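# Place bottles on ledges matching their cap colours

## Task

Set every bottle upright on the wall ledge whose coloured label strip is the same colour as that bottle's cap, so that the bottle's entire base rests on that ledge.

## Robot and tools

Robot: two seven-joint arms, left_arm and right_arm, each ending in a two-finger gripper. left_arm sits on the +y side of the scene. These names do not match the left and right of the camera images. A gripper pose does not fix the elbow, so a big wrist turn can swing the elbow. The same joint values on both arms give mirror-image postures.

Frame: all positions are in metres and orientations are quaternions written w first (qw, qx, qy, qz), both in one scene frame. Its origin is on the plane z = 0, 0.70 m below the point halfway between the two arm bases. +z is up, +x is forward (the way both arms face) and +y is toward left_arm. Reported hand poses can be off by a few centimetres, more at long reach.

Gripper axes: the fingers point along the gripper's +z axis and close along its y axis. end_effector_position is the point between the pads when the fingers are shut, just under 1 cm behind the fingertips. While closing, the tips move about 17 mm further along +z, mostly while the pads are more than 70 mm apart.

Row layout, used by every tool that moves the robot: one flat list of 16 numbers covering both arms. The first 8 are left_arm's x, y, z, qw, qx, qy, qz, opening. The last 8 are right_arm's, in the same order. x, y, z and the quaternion are an absolute target pose for that gripper's end_effector_position and end_effector_quat_wxyz in the scene frame. They are not offsets. Opening runs from -1 (closed) to +1 (fully open, 0.145 m) and is also absolute. Going from fully open to closed takes at least about 0.5 s. To keep an arm still, send its last reported pose and its current opening again in every call. A 0 in the opening slot is a real command, not a placeholder, so repeat the present grip command for a gripper you want left alone. Keep a fixed orientation by sending the same quaternion each row, not the drifting reported one.

execute_actions(actions, cameras): actions is a list of actions. Each action is a table of up to 15 rows, and each row lasts one control step of 1/30 s. If a table has fewer rows, its last row is held for the remaining steps of the 15. Each action's targets must lie within 0.6 m of that gripper's position at the start of the action, along each of the gripper's own axes. Otherwise the action is refused for both arms. If the first action fails this check against the last reported state, or any action is malformed, the whole call is refused. An empty actions list just returns the state and images. cameras picks which images come back: omitted, null or ["all"] gives all; [] gives none. The names are cam_high and cam_low. Per step the controller limits the commanded orientation to within 32 degrees of the measured one, and one action may fall short. After it, the arm heads for the "Hand target" shown in the result, so send the rest of the way next.

move(target, speed, blend, opening_speed, blocking, cameras): drives each gripper in a straight line from its Hand target to the target row. target is one 16-number row, or a list of up to 15 rows, with no 0.6 m limit. speed is the top path speed in m/s, 0.002 to 1.1, default 0.25, with turning limited to twice that in rad/s. Give one number or one per target. blend is in metres and rounds the corners at intermediate targets. opening_speed is in units of the -1..1 scale per second, at least 0.2. With blocking=false the call returns after about 0.5 s while the motion continues, and a new move replaces it. A move lasts at most 10 s of path. It does not avoid obstacles or the other arm. Faster moves lag, stray and hit harder, and grippers can overshoot speed, especially with the arm stretched out. The result adds a "move:" line with the ending (done, off_target, moving, held, fault) and any limits, for example limits=paced (the pose was clipped) or limits=held (steps were withheld). done means the arm is within 3 mm and 2 degrees of its target. Neither done nor off_target tells you about contact.

wait(seconds 0 to 10, cameras): lets time pass with the last commands held. Any running move carries on.

stop(cameras): brakes the running move. It needs braking distance.

zoom_image(camera cam_high or cam_low, region [x0, y0, x1, y1] in pixels, at most 504 by 504): gives a closer look at the latest image from that camera. Both images are 896x504.

read_manual(section "licences"): returns licence text only.

finished_scene(scene: this scene's number): ends the scene irreversibly. The goal must hold with the robot not touching anything.

Result lines: end_effector_position and end_effector_quat_wxyz per arm; Hand target; Tool commands; Joint positions, whose last value is the finger opening in metres; grip_measured, the measured opening on the -1..1 scale; Joint velocities ("within noise" means at rest); Joint torques, which include gravity and a per-arm offset, with numbers 3 and 4 wrapping at ±28 N m. Calls that ran actions also list positions at some steps. MOTOR HOT appears at 85 °C. At 100 °C an OVER-TEMPERATURE FAULT stops the arm for 30 to 60 s or more. Holding loads, staying stretched out or pushing at an unreachable pose all heat motors.

Gripping: to hold something, keep commanding an opening well below grip_measured; the lower, the firmer. Each pad gives about 10 N on objects up to about 11 cm wide. Fast closing squeezes harder.

Avoid: dropping bottles or releasing them while they move, knocking anything over or out of the work area, slamming into things, and hard pushes or collisions between the two arms. The clearance check does not prevent gripper-on-gripper contact, and closing on the other arm's fingers counts as a press between the arms. A brief outside push on loose objects can happen. The scene keeps running while you think, and the robot holds its last command during that time.

Each tool is called after "Call:" as name(argument=value, ...), one argument or row to a line, values as JSON.

## Session

Call:
execute_actions(
  actions=[],
)

Call:
zoom_image(
  camera="cam_high",
  region=[400, 190, 700, 420],
)

Call:
zoom_image(
  camera="cam_low",
  region=[320, 120, 640, 400],
)

Scene clock: 0.00 s.
left_arm: end_effector_position=(+0.2239, +0.1828, +0.6144) grip_measured=+1.00 end_effector_quat_wxyz=(-0.319, +0.395, -0.515, +0.691) | right_arm: end_effector_position=(+0.4009, -0.1655, +0.3728) grip_measured=+1.00 end_effector_quat_wxyz=(+0.260, +0.265, +0.837, +0.401)
Joint positions: left_arm=[-1.106 0.942 0.535 2.339 -0.48 -0.199 -0.367 0.145] | right_arm=[0.583 0.619 -0.841 0.925 -1.182 -0.496 -0.047 0.145]
Joint velocities: within noise
Joint torques (N m): no reading
Motor temperatures (°C): left_arm=[21 21 22 20 21 23 21] | right_arm=[20 22 22 19 20 19 21]
Hand target: left_arm +0.2239, +0.1828, +0.6144; -0.319, +0.395, -0.515, +0.691 | right_arm +0.4009, -0.1655, +0.3728; +0.260, +0.265, +0.837, +0.401
Tool commands: left_gripper/opening=+1.0 right_gripper/opening=+1.0

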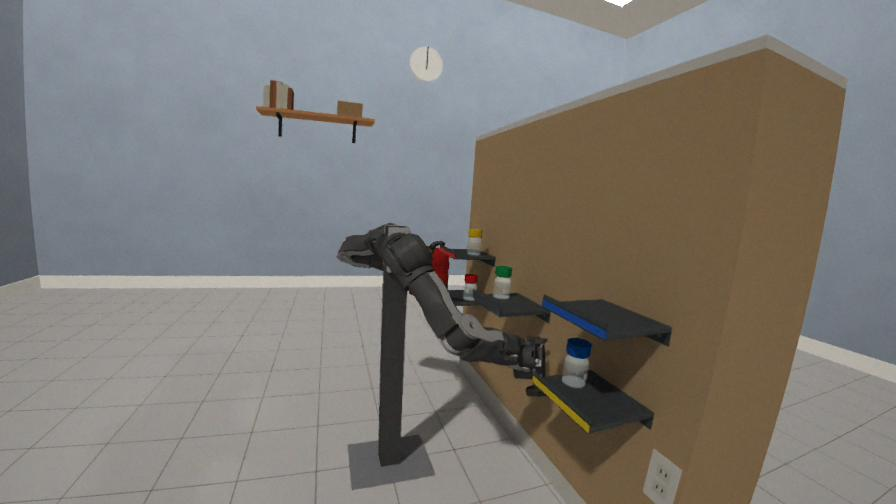

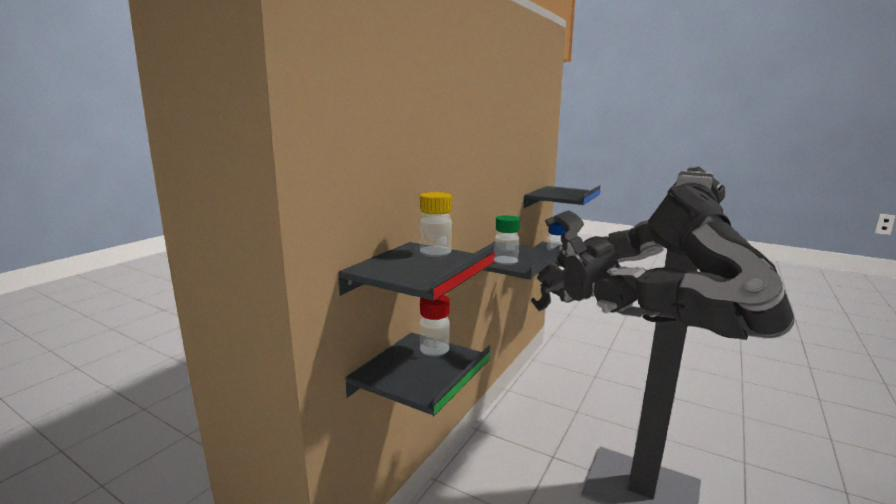

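Scaled by 1.680 from the camera's 896x504 image, which has a finer 1280x720 frame.

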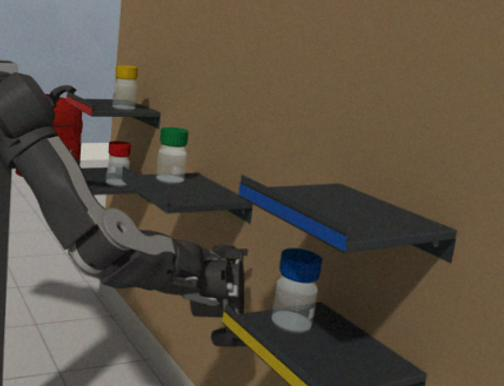

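Scaled by 1.575 from the camera's 896x504 image, which has a finer 1280x720 frame.

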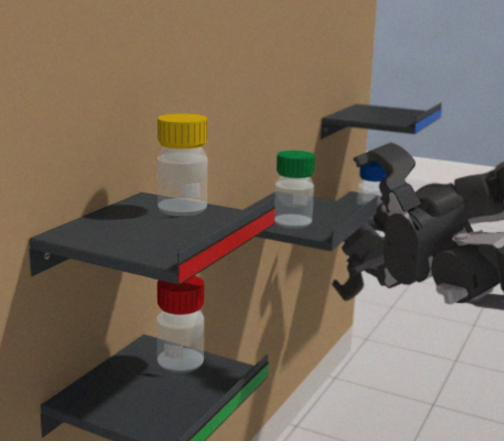

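Call:
move(
  target=[
    [0.22,0.24,0.66,-0.319,0.395,-0.515,0.691,0.45,0.26,-0.22,0.38,0.26,0.265,0.837,0.401,0.45],
    [0.28,0.31,0.7025,-0.0882,0.7309,0.0962,0.6698,0.45,0.24,-0.28,0.44,0.0589,0.7344,-0.0643,0.673,0.45],
    [0.30,0.315,0.7025,-0.0882,0.7309,0.0962,0.6698,0.45,0.29,-0.335,0.507,0.0589,0.7344,-0.0643,0.673,0.45],
  ],
  speed=[0.2,0.4,0.2],
)

Call:
zoom_image(
  camera="cam_high",
  region=[400, 190, 700, 420],
)

Call:
zoom_image(
  camera="cam_low",
  region=[380, 150, 600, 340],
)

Scene clock: 63.50 s.
left_arm: end_effector_position=(+0.2997, +0.3152, +0.7036) grip_measured=+0.45 end_effector_quat_wxyz=(-0.089, +0.730, +0.095, +0.671) | right_arm: end_effector_position=(+0.2906, -0.3359, +0.5091) grip_measured=+0.45 end_effector_quat_wxyz=(+0.061, +0.732, -0.065, +0.676)
Joint positions: left_arm=[-0.581 1.252 0.871 2.254 1.584 0.434 -0.745 0.108] | right_arm=[-0.635 1.264 -0.066 1.827 1.113 -0.523 -0.475 0.108]
Joint velocities: within noise
Joint torques (N m): left_arm=[3.31 5.29 1.7 0.53 -0.13 -0.58 0.05] | right_arm=[1.91 5.02 2.5 1.78 -0.06 -0.33 0.19]
Motor temperatures (°C): left_arm=[21 21 23 21 21 23 21] | right_arm=[22 23 23 19 20 19 21]
Hand target: left_arm +0.3000, +0.3151, +0.7025; -0.088, +0.731, +0.096, +0.670 | right_arm +0.2900, -0.3350, +0.5070; +0.059, +0.734, -0.064, +0.673
Off the commanded pose: left_arm 0.001 m, 0 deg | right_arm 0.002 m, 0 deg.
joint sent to its limit (left arm) — joint 5 (forearm roll), upper limit. The joint targets still meet the commanded pose.
move: done

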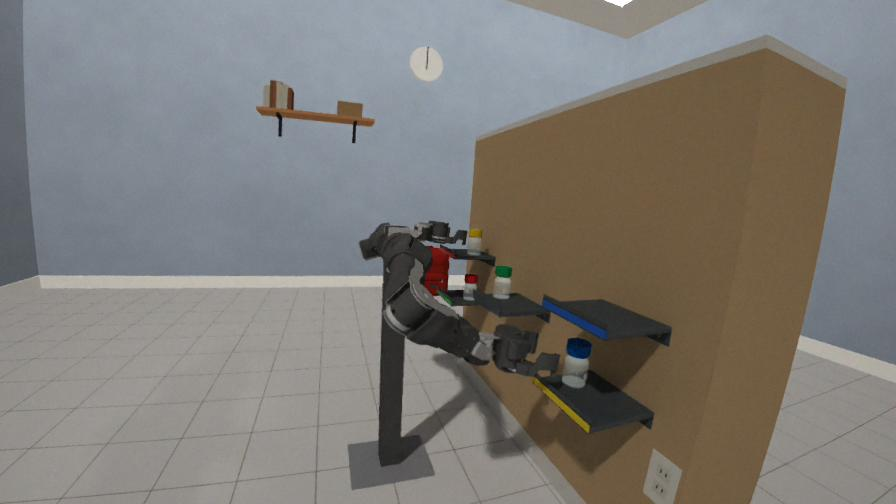

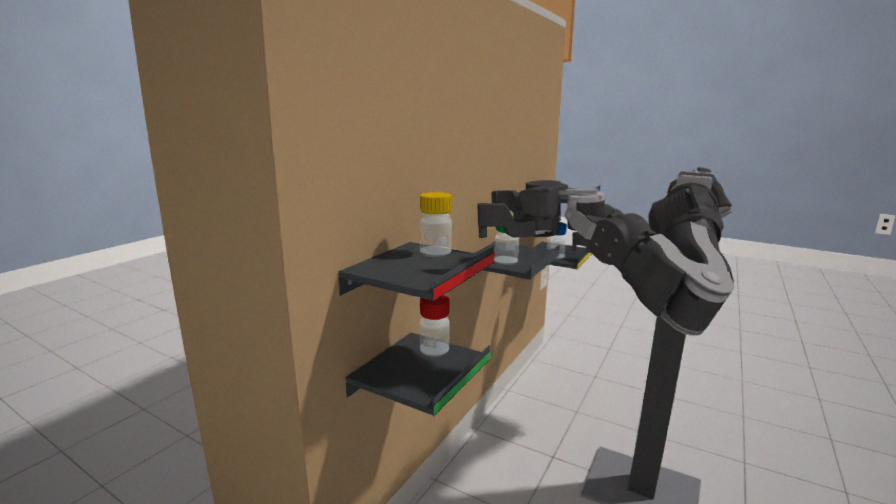

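Scaled by 1.680 from the camera's 896x504 image, which has a finer 1280x720 frame.

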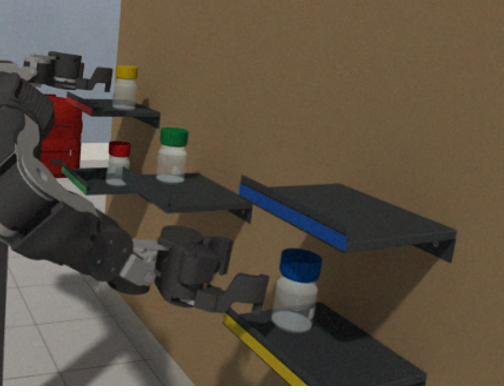

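Scaled by 2.291 from the camera's 896x504 image, which has a finer 1280x720 frame.

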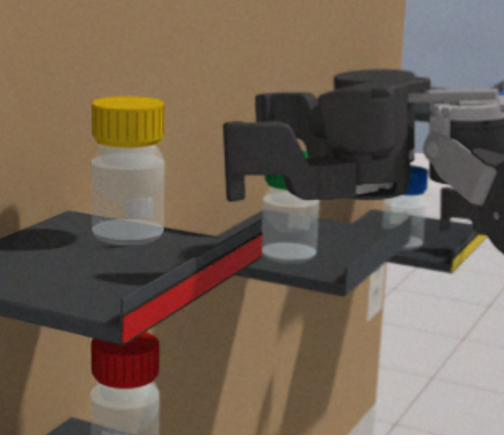

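Call:
move(
  target=[
    [0.407,0.343,0.7025,-0.0882,0.7309,0.0962,0.6698,0.45,0.404,-0.355,0.5055,0.0589,0.7344,-0.0643,0.673,0.45],
    [0.407,0.343,0.7025,-0.0882,0.7309,0.0962,0.6698,-0.7,0.404,-0.355,0.5055,0.0589,0.7344,-0.0643,0.673,-0.7],
    [0.407,0.343,0.74,-0.0882,0.7309,0.0962,0.6698,-0.7,0.404,-0.355,0.5385,0.0589,0.7344,-0.0643,0.673,-0.7],
  ],
  speed=[0.1,0.1,0.06],
  opening_speed=1.0,
)

Call:
zoom_image(
  camera="cam_high",
  region=[400, 190, 700, 420],
)

Call:
zoom_image(
  camera="cam_low",
  region=[380, 150, 600, 340],
)

Scene clock: 100.87 s.
left_arm: end_effector_position=(+0.4066, +0.3441, +0.7387) grip_measured=-0.58 end_effector_quat_wxyz=(-0.113, +0.716, +0.065, +0.686) | right_arm: end_effector_position=(+0.4035, -0.3534, +0.5347) grip_measured=-0.51 end_effector_quat_wxyz=(+0.057, +0.738, -0.062, +0.670)
Joint positions: left_arm=[-1.383 1.787 1.573 1.662 1.584 0.247 -0.556 0.032] | right_arm=[0.298 1.05 -0.472 1.409 1.117 -0.099 -0.251 0.037]
Joint velocities: within noise
Joint torques (N m): left_arm=[6.79 1.83 3.88 -0.25 -0.08 -0.69 0.17] | right_arm=[5.1 7.24 5.18 2.55 -0.05 -0.51 -0.15]
Motor temperatures (°C): left_arm=[21 22 23 21 21 24 21] | right_arm=[21 23 23 19 20 19 21]
Hand target: left_arm +0.4070, +0.3431, +0.7399; -0.110, +0.715, +0.065, +0.688 | right_arm +0.4040, -0.3550, +0.5385; +0.059, +0.734, -0.064, +0.673
Off the commanded pose: left_arm 0.002 m, 5 deg | right_arm 0.004 m, 1 deg.
joint sent to its limit (left arm) — joint 3 (upper arm roll), upper limit; joint 5 (forearm roll), upper limit. The joint targets are off in orientation, not in position.
move: off_target (left_arm, right_arm); target 2's new opening was sent with left_arm's hand 0.003 m and 4 deg from that target

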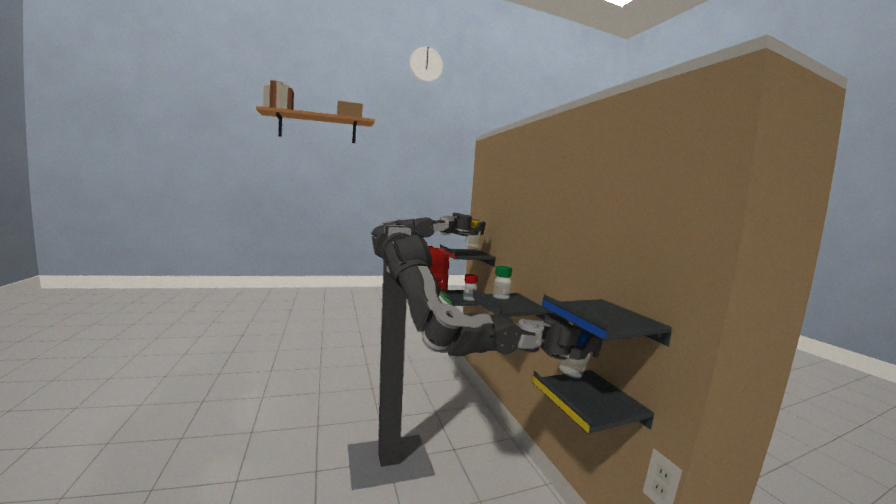

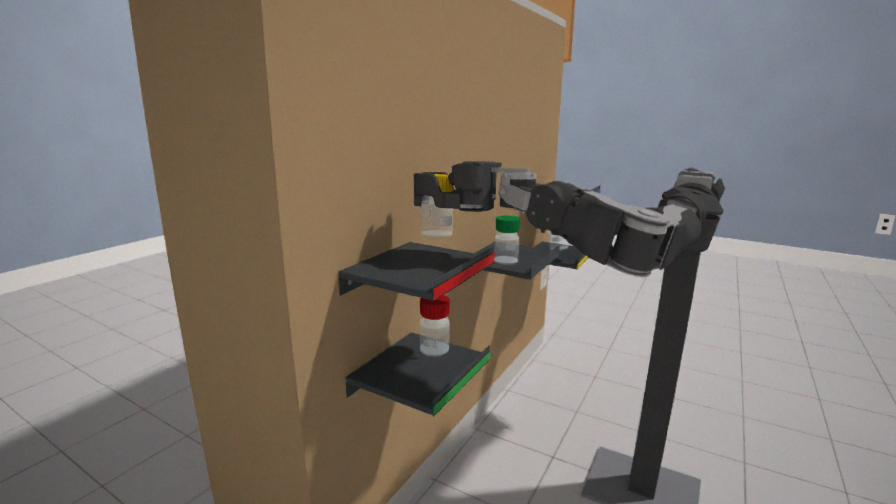

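Scaled by 1.680 from the camera's 896x504 image, which has a finer 1280x720 frame.

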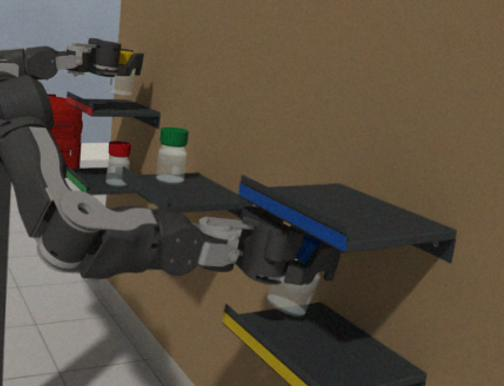

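Scaled by 2.291 from the camera's 896x504 image, which has a finer 1280x720 frame.

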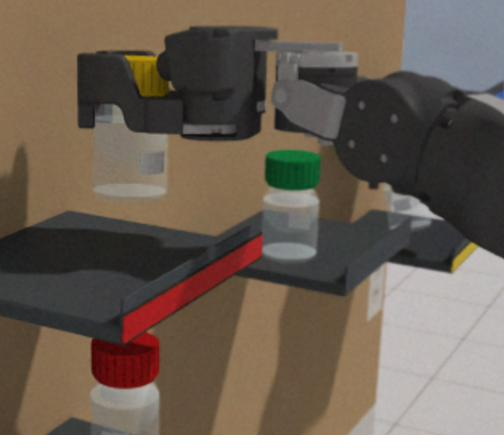

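Call:
move(
  target=[
    [0.395,0.34,0.745,-0.0882,0.7309,0.0962,0.6698,-0.7,0.404,-0.355,0.549,0.0589,0.7344,-0.0643,0.673,-0.7],
    [0.29,0.30,0.745,-0.0882,0.7309,0.0962,0.6698,-0.7,0.25,-0.33,0.549,0.0589,0.7344,-0.0643,0.673,-0.7],
    [0.28,0.06,0.66,0,0.7372,0,0.6756,-0.7,0.25,-0.37,0.75,0.0589,0.7344,-0.0643,0.673,-0.7],
  ],
  speed=[0.08,0.15,0.2],
  blend=[0,0.02,0],
)

Call:
zoom_image(
  camera="cam_high",
  region=[440, 190, 680, 360],
)

Call:
zoom_image(
  camera="cam_low",
  region=[440, 150, 660, 340],
)

Scene clock: 123.57 s.
left_arm: end_effector_position=(+0.2807, +0.0597, +0.6601) grip_measured=-0.59 end_effector_quat_wxyz=(+0.212, +0.755, -0.208, +0.584) | right_arm: end_effector_position=(+0.2555, -0.3702, +0.7489) grip_measured=-0.59 end_effector_quat_wxyz=(+0.087, +0.769, -0.013, +0.633)
Joint positions: left_arm=[0.577 0.796 -0.439 2.432 1.584 0.781 -0.736 0.031] | right_arm=[1.987 1.996 -1.384 2.028 1.559 0.785 -0.117 0.031]
Joint velocities: within noise
Joint torques (N m): left_arm=[5.97 2.04 1.25 1.35 -0.04 -0.47 0.01] | right_arm=[0.88 -2.41 5.37 -0.09 0.06 -0.37 0.11]
Motor temperatures (°C): left_arm=[23 22 25 21 21 24 21] | right_arm=[22 24 24 19 20 20 21]
Hand target: left_arm +0.2811, +0.0600, +0.6599; +0.211, +0.756, -0.208, +0.583 | right_arm +0.2544, -0.3704, +0.7512; +0.087, +0.767, -0.013, +0.635
Off the commanded pose: left_arm 0.001 m, 36 deg; orientation clipped | right_arm 0.006 m, 9 deg.
joint read past its limit (left arm) — joint 4 (elbow), upper limit, where the elbow is as bent as it goes.
joint sent to its limit (left arm) — joint 4 (elbow), upper limit, where the elbow is as bent as it goes; joint 5 (forearm roll), upper limit; joint 6 (wrist pitch), upper limit. The joint targets are off in orientation, not in position.
joint sent to its limit (right arm) — joint 1 (shoulder pitch), upper limit; joint 2 (shoulder roll), upper limit; joint 5 (forearm roll), upper limit; joint 6 (wrist pitch), upper limit. The joint targets are off in position and orientation.
move: off_target (left_arm, right_arm); limits=paced

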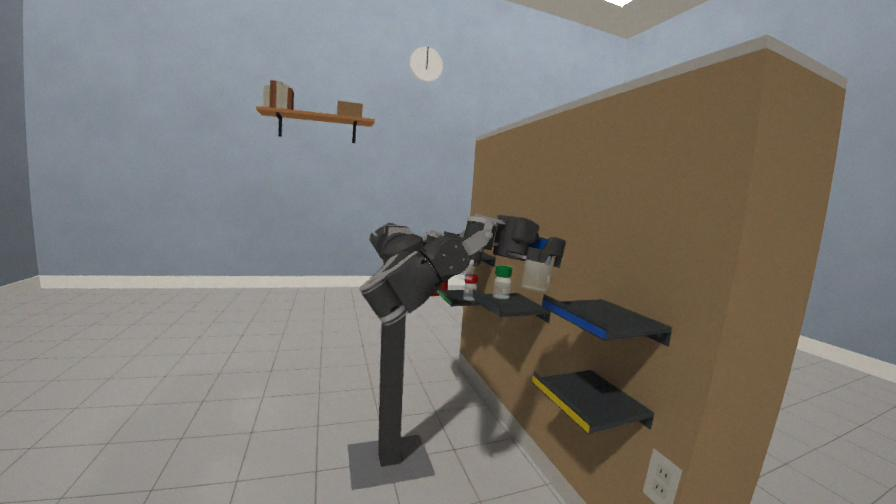

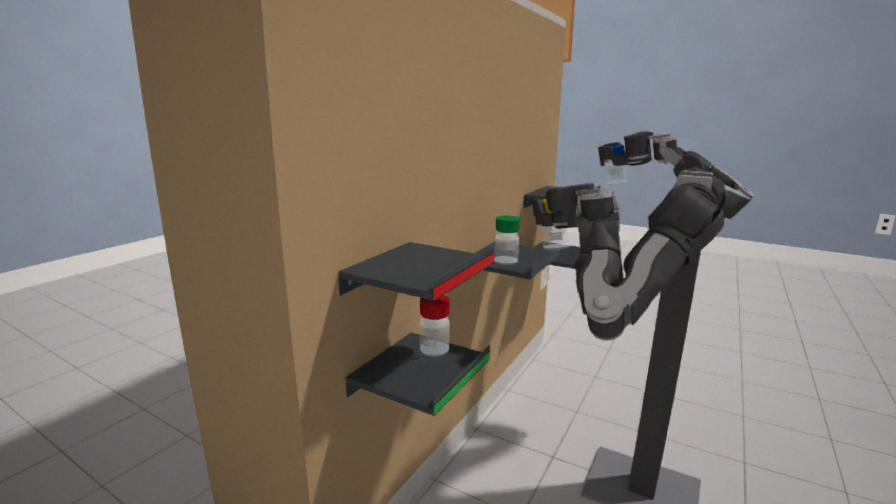

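Scaled by 2.100 from the camera's 896x504 image, which has a finer 1280x720 frame.

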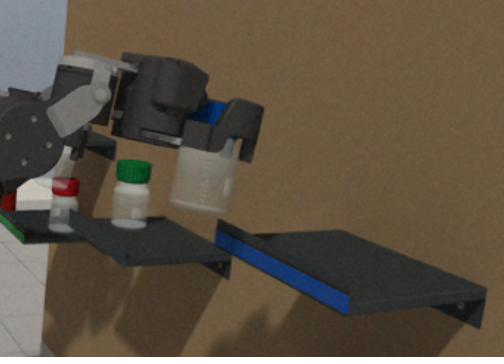

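Scaled by 2.291 from the camera's 896x504 image, which has a finer 1280x720 frame.

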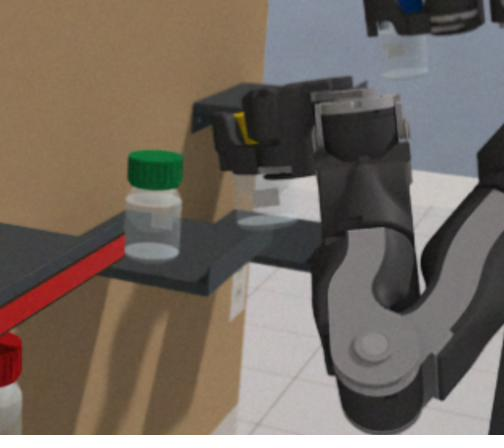

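Call:
move(
  target=[
    [0.325,-0.055,0.665,0,0.7372,0,0.6756,-0.7,0.31,-0.385,0.755,0.0589,0.7344,-0.0643,0.673,-0.7],
    [0.41,-0.057,0.66,0,0.7372,0,0.6756,-0.7,0.41,-0.408,0.75,0.0589,0.7344,-0.0643,0.673,-0.7],
    [0.41,-0.057,0.617,0,0.7372,0,0.6756,-0.7,0.41,-0.408,0.72,0.0589,0.7344,-0.0643,0.673,-0.7],
  ],
  speed=[0.15,0.12,0.08],
)

Call:
zoom_image(
  camera="cam_high",
  region=[440, 190, 680, 360],
)

Call:
zoom_image(
  camera="cam_low",
  region=[460, 130, 620, 290],
)

Scene clock: 138.70 s.
left_arm: end_effector_position=(+0.4095, -0.0568, +0.6164) grip_measured=-0.59 end_effector_quat_wxyz=(+0.000, +0.740, +0.001, +0.673) | right_arm: end_effector_position=(+0.4101, -0.4079, +0.7170) grip_measured=-0.59 end_effector_quat_wxyz=(+0.060, +0.739, -0.064, +0.668)
Joint positions: left_arm=[0.932 -0.08 -1.108 1.417 0.916 0.34 -1.25 0.031] | right_arm=[1.619 1.401 -1.454 1.358 1.554 0.264 -0.133 0.031]
Joint velocities: within noise
Joint torques (N m): left_arm=[9.35 -2.04 1.46 3.22 -0.55 -0.42 0.22] | right_arm=[4.76 -0.25 5.18 0.75 0.06 -0.78 0]
Motor temperatures (°C): left_arm=[23 21 24 21 21 24 21] | right_arm=[21 23 24 19 20 20 21]
Hand target: left_arm +0.4100, -0.0570, +0.6169; +0.000, +0.737, +0.000, +0.675 | right_arm +0.4100, -0.4080, +0.7199; +0.059, +0.735, -0.064, +0.673
Off the commanded pose: left_arm 0.001 m, 0 deg | right_arm 0.003 m, 1 deg.
move: done

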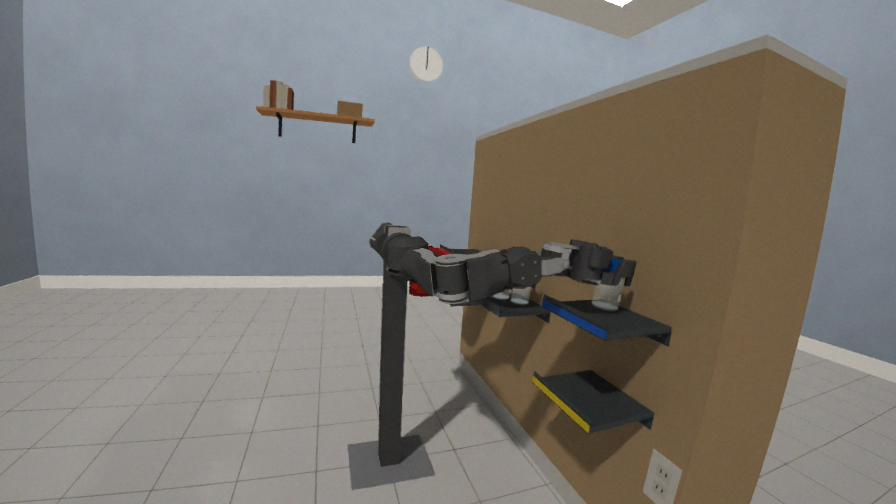

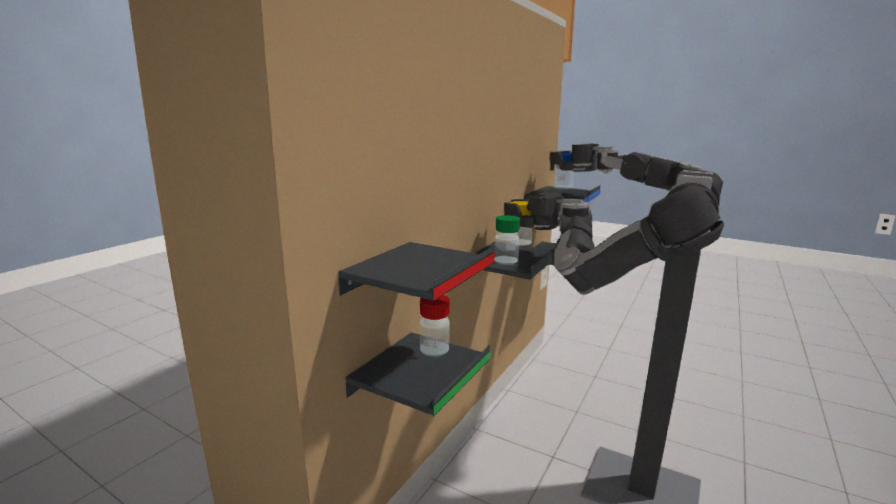

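Scaled by 2.100 from the camera's 896x504 image, which has a finer 1280x720 frame.

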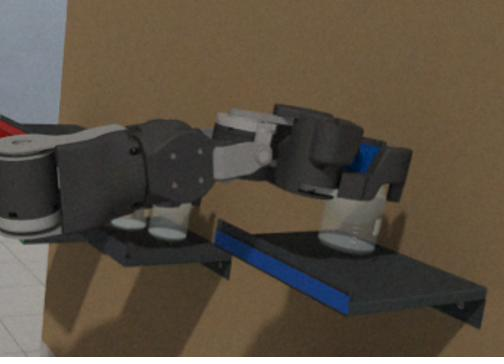

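Scaled by 3.150 from the camera's 896x504 image, which has a finer 1280x720 frame.

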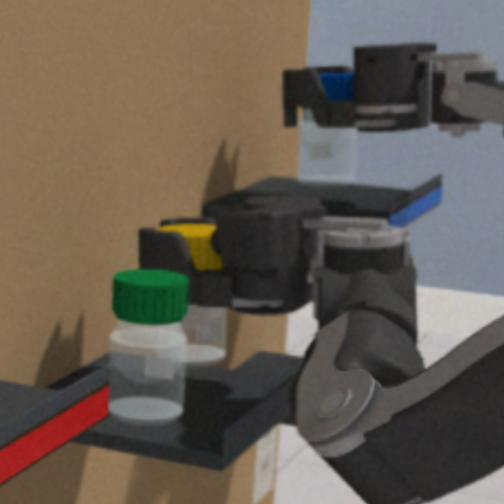

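Call:
move(
  target=[
    [0.41,-0.057,0.601,0,0.7372,0,0.6756,-0.7,0.41,-0.408,0.700,0.0589,0.7344,-0.0643,0.673,-0.7],
  ],
  speed=0.02,
)

Call:
zoom_image(
  camera="cam_high",
  region=[540, 210, 680, 330],
)

Call:
zoom_image(
  camera="cam_low",
  region=[460, 130, 620, 290],
)

Scene clock: 149.87 s.
left_arm: end_effector_position=(+0.4095, -0.0574, +0.6026) grip_measured=-0.59 end_effector_quat_wxyz=(+0.001, +0.738, +0.001, +0.675) | right_arm: end_effector_position=(+0.4101, -0.4080, +0.7049) grip_measured=-0.59 end_effector_quat_wxyz=(+0.059, +0.729, -0.064, +0.679)
Joint positions: left_arm=[0.923 -0.065 -1.156 1.394 0.915 0.275 -1.243 0.031] | right_arm=[1.549 1.412 -1.452 1.371 1.558 0.164 -0.133 0.031]
Joint velocities: within noise
Joint torques (N m): left_arm=[8.45 -1.89 1.48 2.96 -0.5 -0.41 0.21] | right_arm=[3.05 0.04 4.46 0.51 0.11 -0.19 -0.02]
Motor temperatures (°C): left_arm=[25 21 24 21 22 24 21] | right_arm=[22 23 24 19 20 20 21]
Hand target: left_arm +0.4100, -0.0571, +0.6009; +0.000, +0.737, +0.000, +0.676 | right_arm +0.4100, -0.4080, +0.7000; +0.059, +0.734, -0.064, +0.673
Off the commanded pose: left_arm 0.002 m, 0 deg | right_arm 0.005 m, 1 deg.
joint sent to its limit (right arm) — joint 5 (forearm roll), upper limit. The joint targets still meet the commanded pose.
move: off_target (right_arm)

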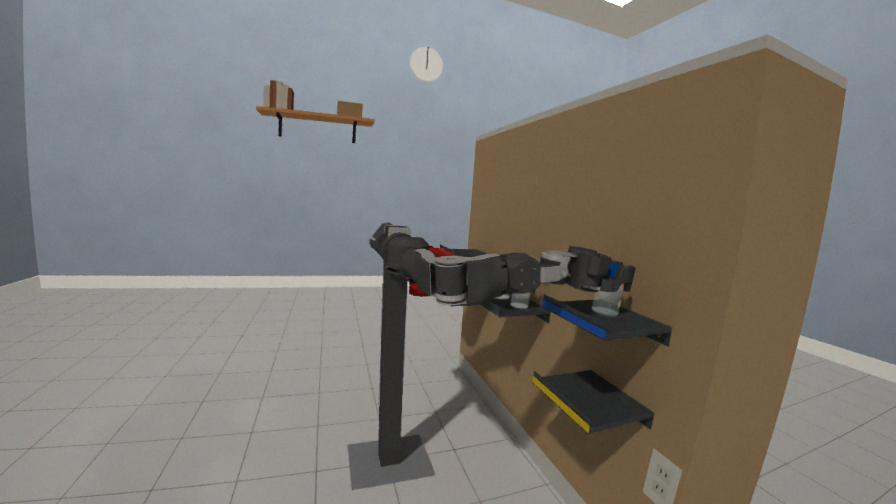

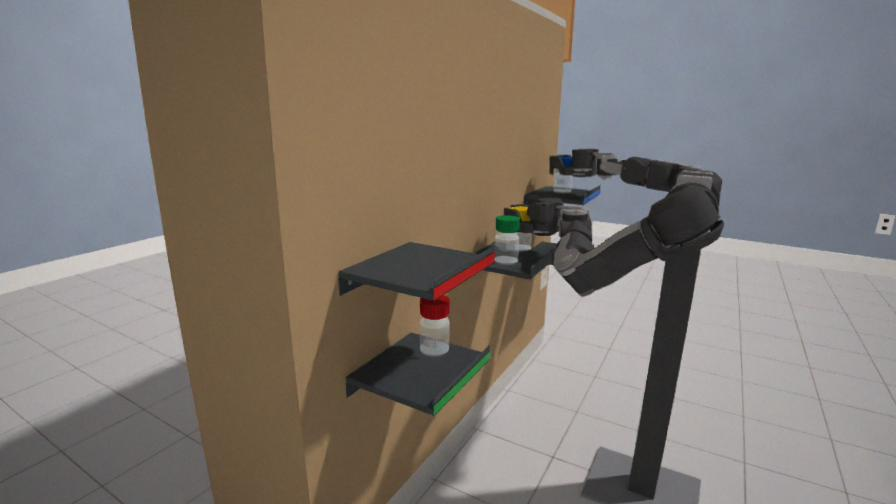

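Scaled by 3.600 from the camera's 896x504 image, which has a finer 1280x720 frame.

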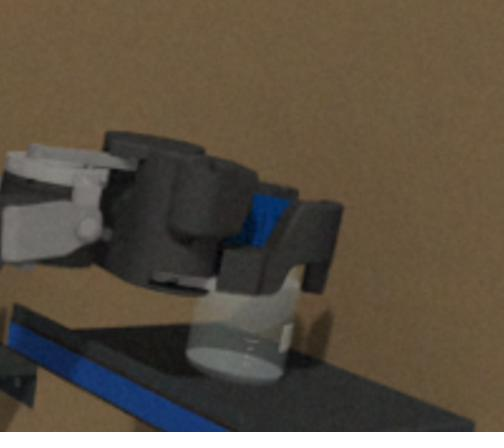

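Scaled by 3.150 from the camera's 896x504 image, which has a finer 1280x720 frame.

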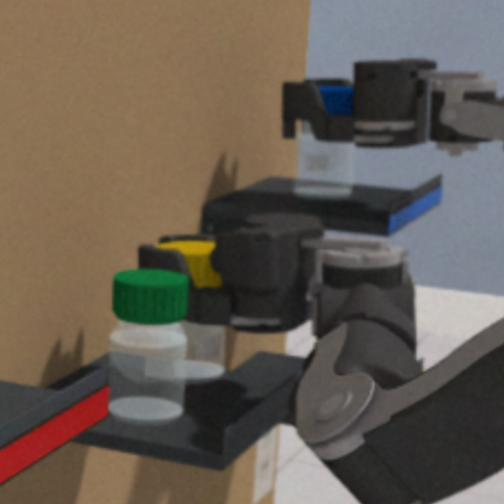

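Call:
move(
  target=[
    [0.41,-0.057,0.595,0,0.7372,0,0.6756,-0.7,0.41,-0.408,0.698,0.0589,0.7344,-0.0643,0.673,-0.7],
  ],
  speed=0.02,
  cameras=[],
)

Scene clock: 156.07 s.
left_arm: end_effector_position=(+0.4096, -0.0576, +0.6015) grip_measured=-0.59 end_effector_quat_wxyz=(+0.002, +0.732, +0.003, +0.681) | right_arm: end_effector_position=(+0.4100, -0.4081, +0.7048) grip_measured=-0.59 end_effector_quat_wxyz=(+0.059, +0.726, -0.064, +0.682)
Joint positions: left_arm=[0.918 -0.063 -1.166 1.387 0.898 0.252 -1.238 0.031] | right_arm=[1.54 1.413 -1.447 1.372 1.558 0.153 -0.133 0.031]
Joint velocities: within noise
Joint torques (N m): left_arm=[6.95 -1.65 1.54 2.25 -0.21 -0.3 0.27] | right_arm=[2.91 0.15 4.12 0.44 0.11 -0.06 -0.03]
Motor temperatures (°C): left_arm=[25 21 24 21 22 24 21] | right_arm=[22 23 24 19 20 20 21]
Hand target: left_arm +0.4099, -0.0569, +0.5949; +0.000, +0.737, +0.000, +0.676 | right_arm +0.4099, -0.4080, +0.6981; +0.059, +0.734, -0.064, +0.673
Off the commanded pose: left_arm 0.007 m, 1 deg | right_arm 0.007 m, 1 deg.
joint sent to its limit (right arm) — joint 5 (forearm roll), upper limit. The joint targets still meet the commanded pose.
move: off_target (left_arm, right_arm)
No camera images: "cameras" was empty.

Call:
move(
  target=[
    [0.41,-0.057,0.600,0,0.7372,0,0.6756,0.1,0.41,-0.408,0.7025,0.0589,0.7344,-0.0643,0.673,0.15],
    [0.315,-0.057,0.602,0,0.7372,0,0.6756,0.1,0.315,-0.391,0.706,0.0589,0.7344,-0.0643,0.673,0.15],
  ],
  speed=[0.03,0.12],
  opening_speed=0.8,
)

Call:
zoom_image(
  camera="cam_high",
  region=[440, 190, 680, 360],
)

Call:
zoom_image(
  camera="cam_low",
  region=[460, 130, 620, 290],
)

Scene clock: 172.50 s.
left_arm: end_effector_position=(+0.3151, -0.0581, +0.6030) grip_measured=+0.10 end_effector_quat_wxyz=(+0.004, +0.737, +0.000, +0.676) | right_arm: end_effector_position=(+0.3151, -0.3907, +0.7082) grip_measured=+0.15 end_effector_quat_wxyz=(+0.067, +0.731, -0.052, +0.677)
Joint positions: left_arm=[0.72 -0.057 -1.271 1.795 0.83 0.405 -1.563 0.083] | right_arm=[1.721 1.845 -1.57 1.854 1.559 0.228 -0.175 0.087]
Joint velocities: within noise
Joint torques (N m): left_arm=[5.97 -2.76 1.58 3.64 -0.42 0.02 -0.03] | right_arm=[2.2 -1.02 3.49 0.35 0.05 -0.31 0.01]
Motor temperatures (°C): left_arm=[25 21 24 21 22 24 21] | right_arm=[22 23 24 19 20 20 21]
Hand target: left_arm +0.3150, -0.0570, +0.6020; +0.000, +0.737, +0.000, +0.676 | right_arm +0.3150, -0.3910, +0.7060; +0.066, +0.734, -0.053, +0.674
Off the commanded pose: left_arm 0.002 m, 0 deg | right_arm 0.002 m, 2 deg.
joint sent to its limit (right arm) — joint 3 (upper arm roll), lower limit; joint 5 (forearm roll), upper limit. The joint targets still meet the commanded pose.
move: done

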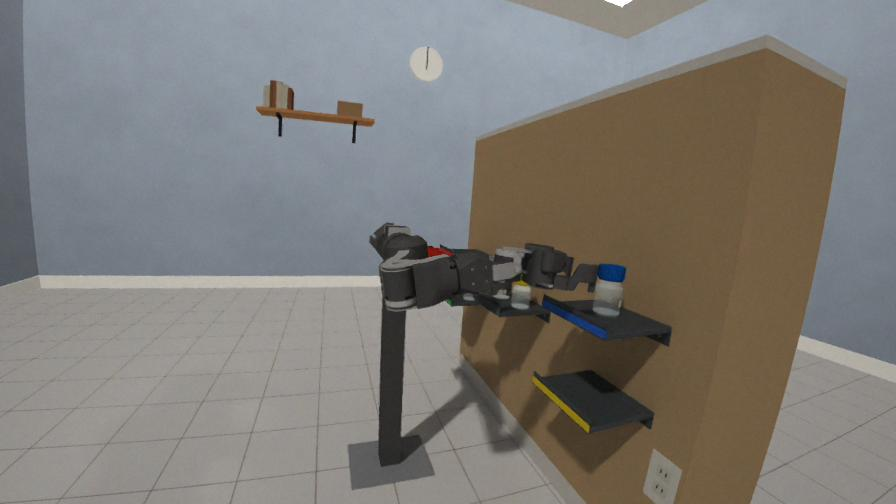

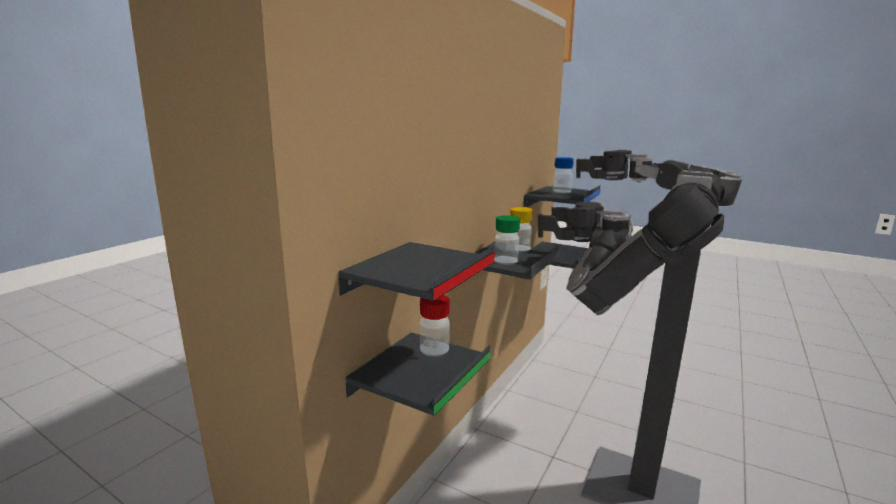

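Scaled by 2.100 from the camera's 896x504 image, which has a finer 1280x720 frame.

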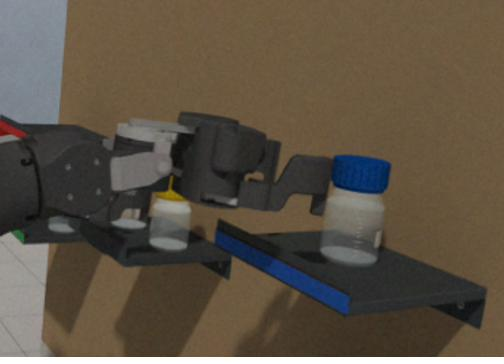

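Scaled by 3.150 from the camera's 896x504 image, which has a finer 1280x720 frame.

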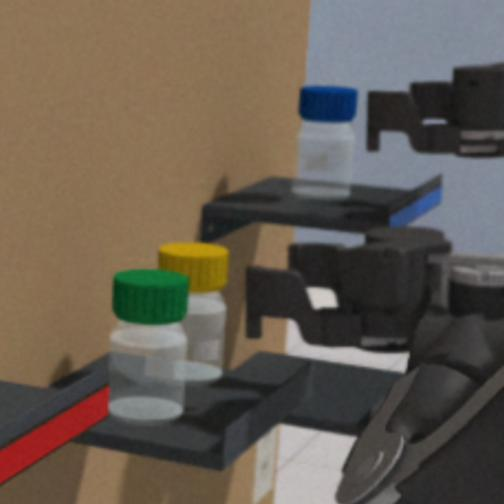

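Call:
move(
  target=[
    [0.27,-0.02,0.60,0,0.7372,0,0.6756,0.1,0.26,-0.36,0.65,0.0589,0.7344,-0.0643,0.673,0.15],
    [0.24,0.20,0.48,0,0.7372,0,0.6756,0.45,0.25,-0.25,0.46,0,0.7372,0,0.6756,0.15],
    [0.29,0.33,0.507,-0.06,0.735,0.064,0.672,0.45,0.27,-0.13,0.58,0,0.7372,0,0.6756,0.15],
    [0.35,0.34,0.5055,-0.06,0.735,0.064,0.672,0.45,0.325,-0.057,0.607,0,0.7372,0,0.6756,0.15],
  ],
  speed=[0.2,0.25,0.2,0.12],
)

Call:
zoom_image(
  camera="cam_high",
  region=[400, 190, 640, 360],
)

Call:
zoom_image(
  camera="cam_low",
  region=[400, 190, 620, 370],
)

Scene clock: 201.13 s.
left_arm: end_effector_position=(+0.3498, +0.3413, +0.5072) grip_measured=+0.45 end_effector_quat_wxyz=(-0.062, +0.733, +0.065, +0.674) | right_arm: end_effector_position=(+0.3249, -0.0561, +0.6075) grip_measured=+0.15 end_effector_quat_wxyz=(-0.003, +0.736, +0.001, +0.677)
Joint positions: left_arm=[0.476 1.324 -1.15 1.603 1.317 -0.558 -0.477 0.108] | right_arm=[0.663 0.472 -1.096 2.172 0.96 0.388 -1.391 0.087]
Joint velocities: within noise
Joint torques (N m): left_arm=[5.16 5.24 2.55 1.1 -0.02 -0.47 0.23] | right_arm=[4.36 0.07 2.97 2.61 -0.39 0.09 -0.12]
Motor temperatures (°C): left_arm=[24 22 23 22 22 24 21] | right_arm=[21 23 24 19 20 20 21]
Hand target: left_arm +0.3500, +0.3401, +0.5055; -0.060, +0.735, +0.064, +0.672 | right_arm +0.3250, -0.0570, +0.6070; +0.000, +0.737, +0.000, +0.676
Off the commanded pose: left_arm 0.002 m, 0 deg | right_arm 0.001 m, 0 deg.
move: done

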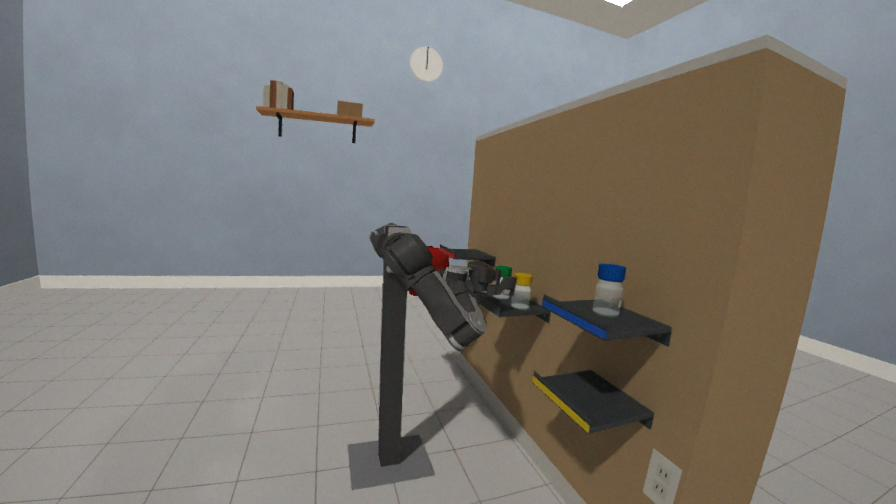

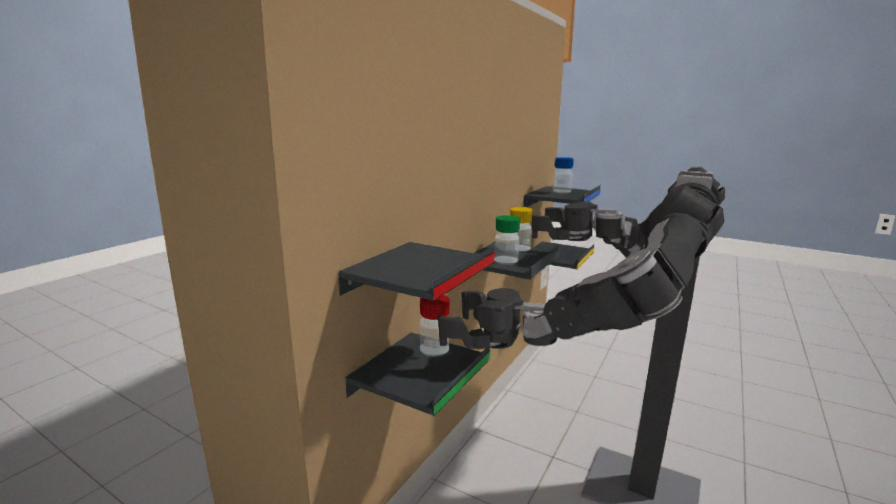

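Scaled by 2.100 from the camera's 896x504 image, which has a finer 1280x720 frame.

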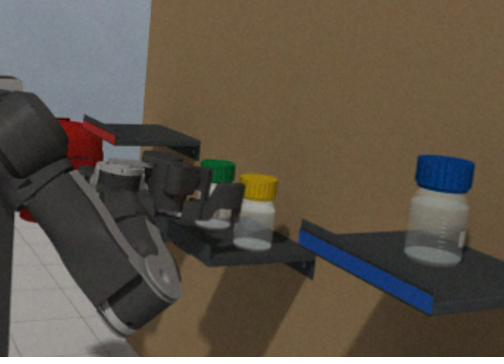

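Scaled by 2.291 from the camera's 896x504 image, which has a finer 1280x720 frame.

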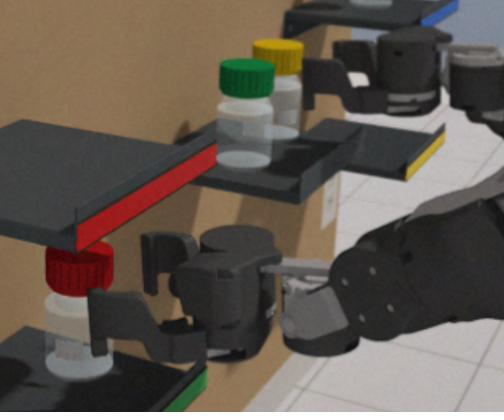

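Call:
move(
  target=[
    [0.409,0.35,0.5055,-0.06,0.735,0.064,0.672,0.45,0.41,-0.057,0.604,0,0.7372,0,0.6756,0.15],
    [0.409,0.35,0.5055,-0.06,0.735,0.064,0.672,-0.7,0.41,-0.057,0.604,0,0.7372,0,0.6756,-0.7],
    [0.409,0.35,0.549,-0.06,0.735,0.064,0.672,-0.7,0.41,-0.057,0.66,0,0.7372,0,0.6756,-0.7],
    [0.26,0.325,0.549,-0.06,0.735,0.064,0.672,-0.7,0.29,-0.10,0.68,0,0.7372,0,0.6756,-0.7],
  ],
  speed=[0.1,0.1,0.08,0.15],
  opening_speed=1.0,
)

Call:
zoom_image(
  camera="cam_high",
  region=[400, 190, 640, 360],
)

Call:
zoom_image(
  camera="cam_low",
  region=[400, 190, 620, 370],
)

Scene clock: 224.13 s.
left_arm: end_effector_position=(+0.2593, +0.3254, +0.5485) grip_measured=-0.57 end_effector_quat_wxyz=(-0.062, +0.738, +0.063, +0.669) | right_arm: end_effector_position=(+0.2916, -0.0996, +0.6795) grip_measured=-0.57 end_effector_quat_wxyz=(+0.035, +0.703, -0.049, +0.709)
Joint positions: left_arm=[0.59 1.743 -1.523 2.089 1.23 -0.781 -0.663 0.033] | right_arm=[0.573 0.351 -0.781 2.44 0.998 0.783 -1.566 0.032]
Joint velocities: within noise
Joint torques (N m): left_arm=[3.23 4.52 1.42 1.11 -0.25 -0.77 0.03] | right_arm=[3.73 -0.44 0.92 2.1 -0.6 0.13 -0.01]
Motor temperatures (°C): left_arm=[24 23 24 21 22 24 21] | right_arm=[22 23 24 19 20 20 21]
Hand target: left_arm +0.2600, +0.3251, +0.5490; -0.060, +0.735, +0.064, +0.672 | right_arm +0.2912, -0.0996, +0.6797; +0.037, +0.702, -0.048, +0.710
Off the commanded pose: left_arm 0.001 m, 0 deg | right_arm 0.002 m, 9 deg.
joint sent to its limit (left arm) — joint 6 (wrist pitch), lower limit. The joint targets still meet the commanded pose.
joint sent to its limit (right arm) — joint 4 (elbow), upper limit, where the elbow is as bent as it goes; joint 6 (wrist pitch), upper limit; joint 7 (wrist yaw), lower limit. The joint targets are off in orientation, not in position.
move: off_target (right_arm)

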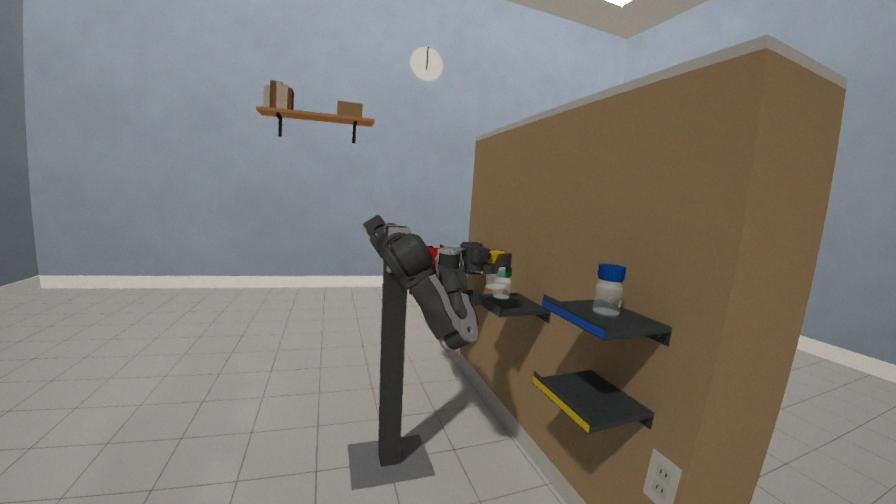

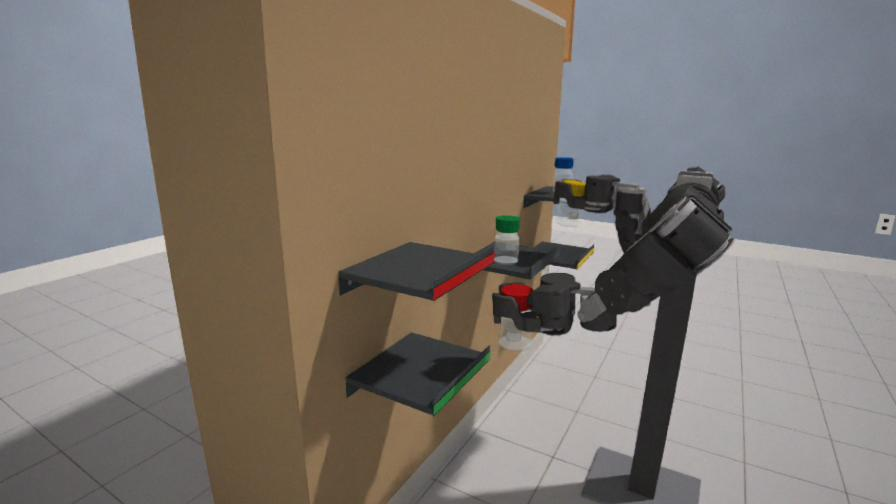

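Scaled by 2.100 from the camera's 896x504 image, which has a finer 1280x720 frame.

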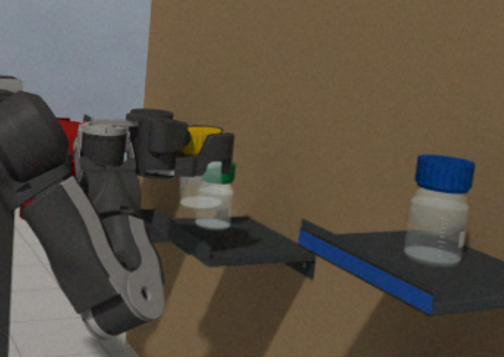

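Scaled by 2.291 from the camera's 896x504 image, which has a finer 1280x720 frame.

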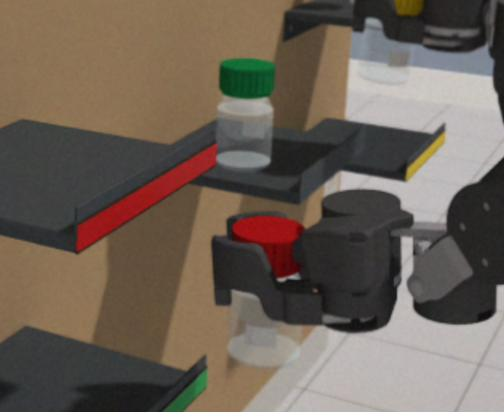

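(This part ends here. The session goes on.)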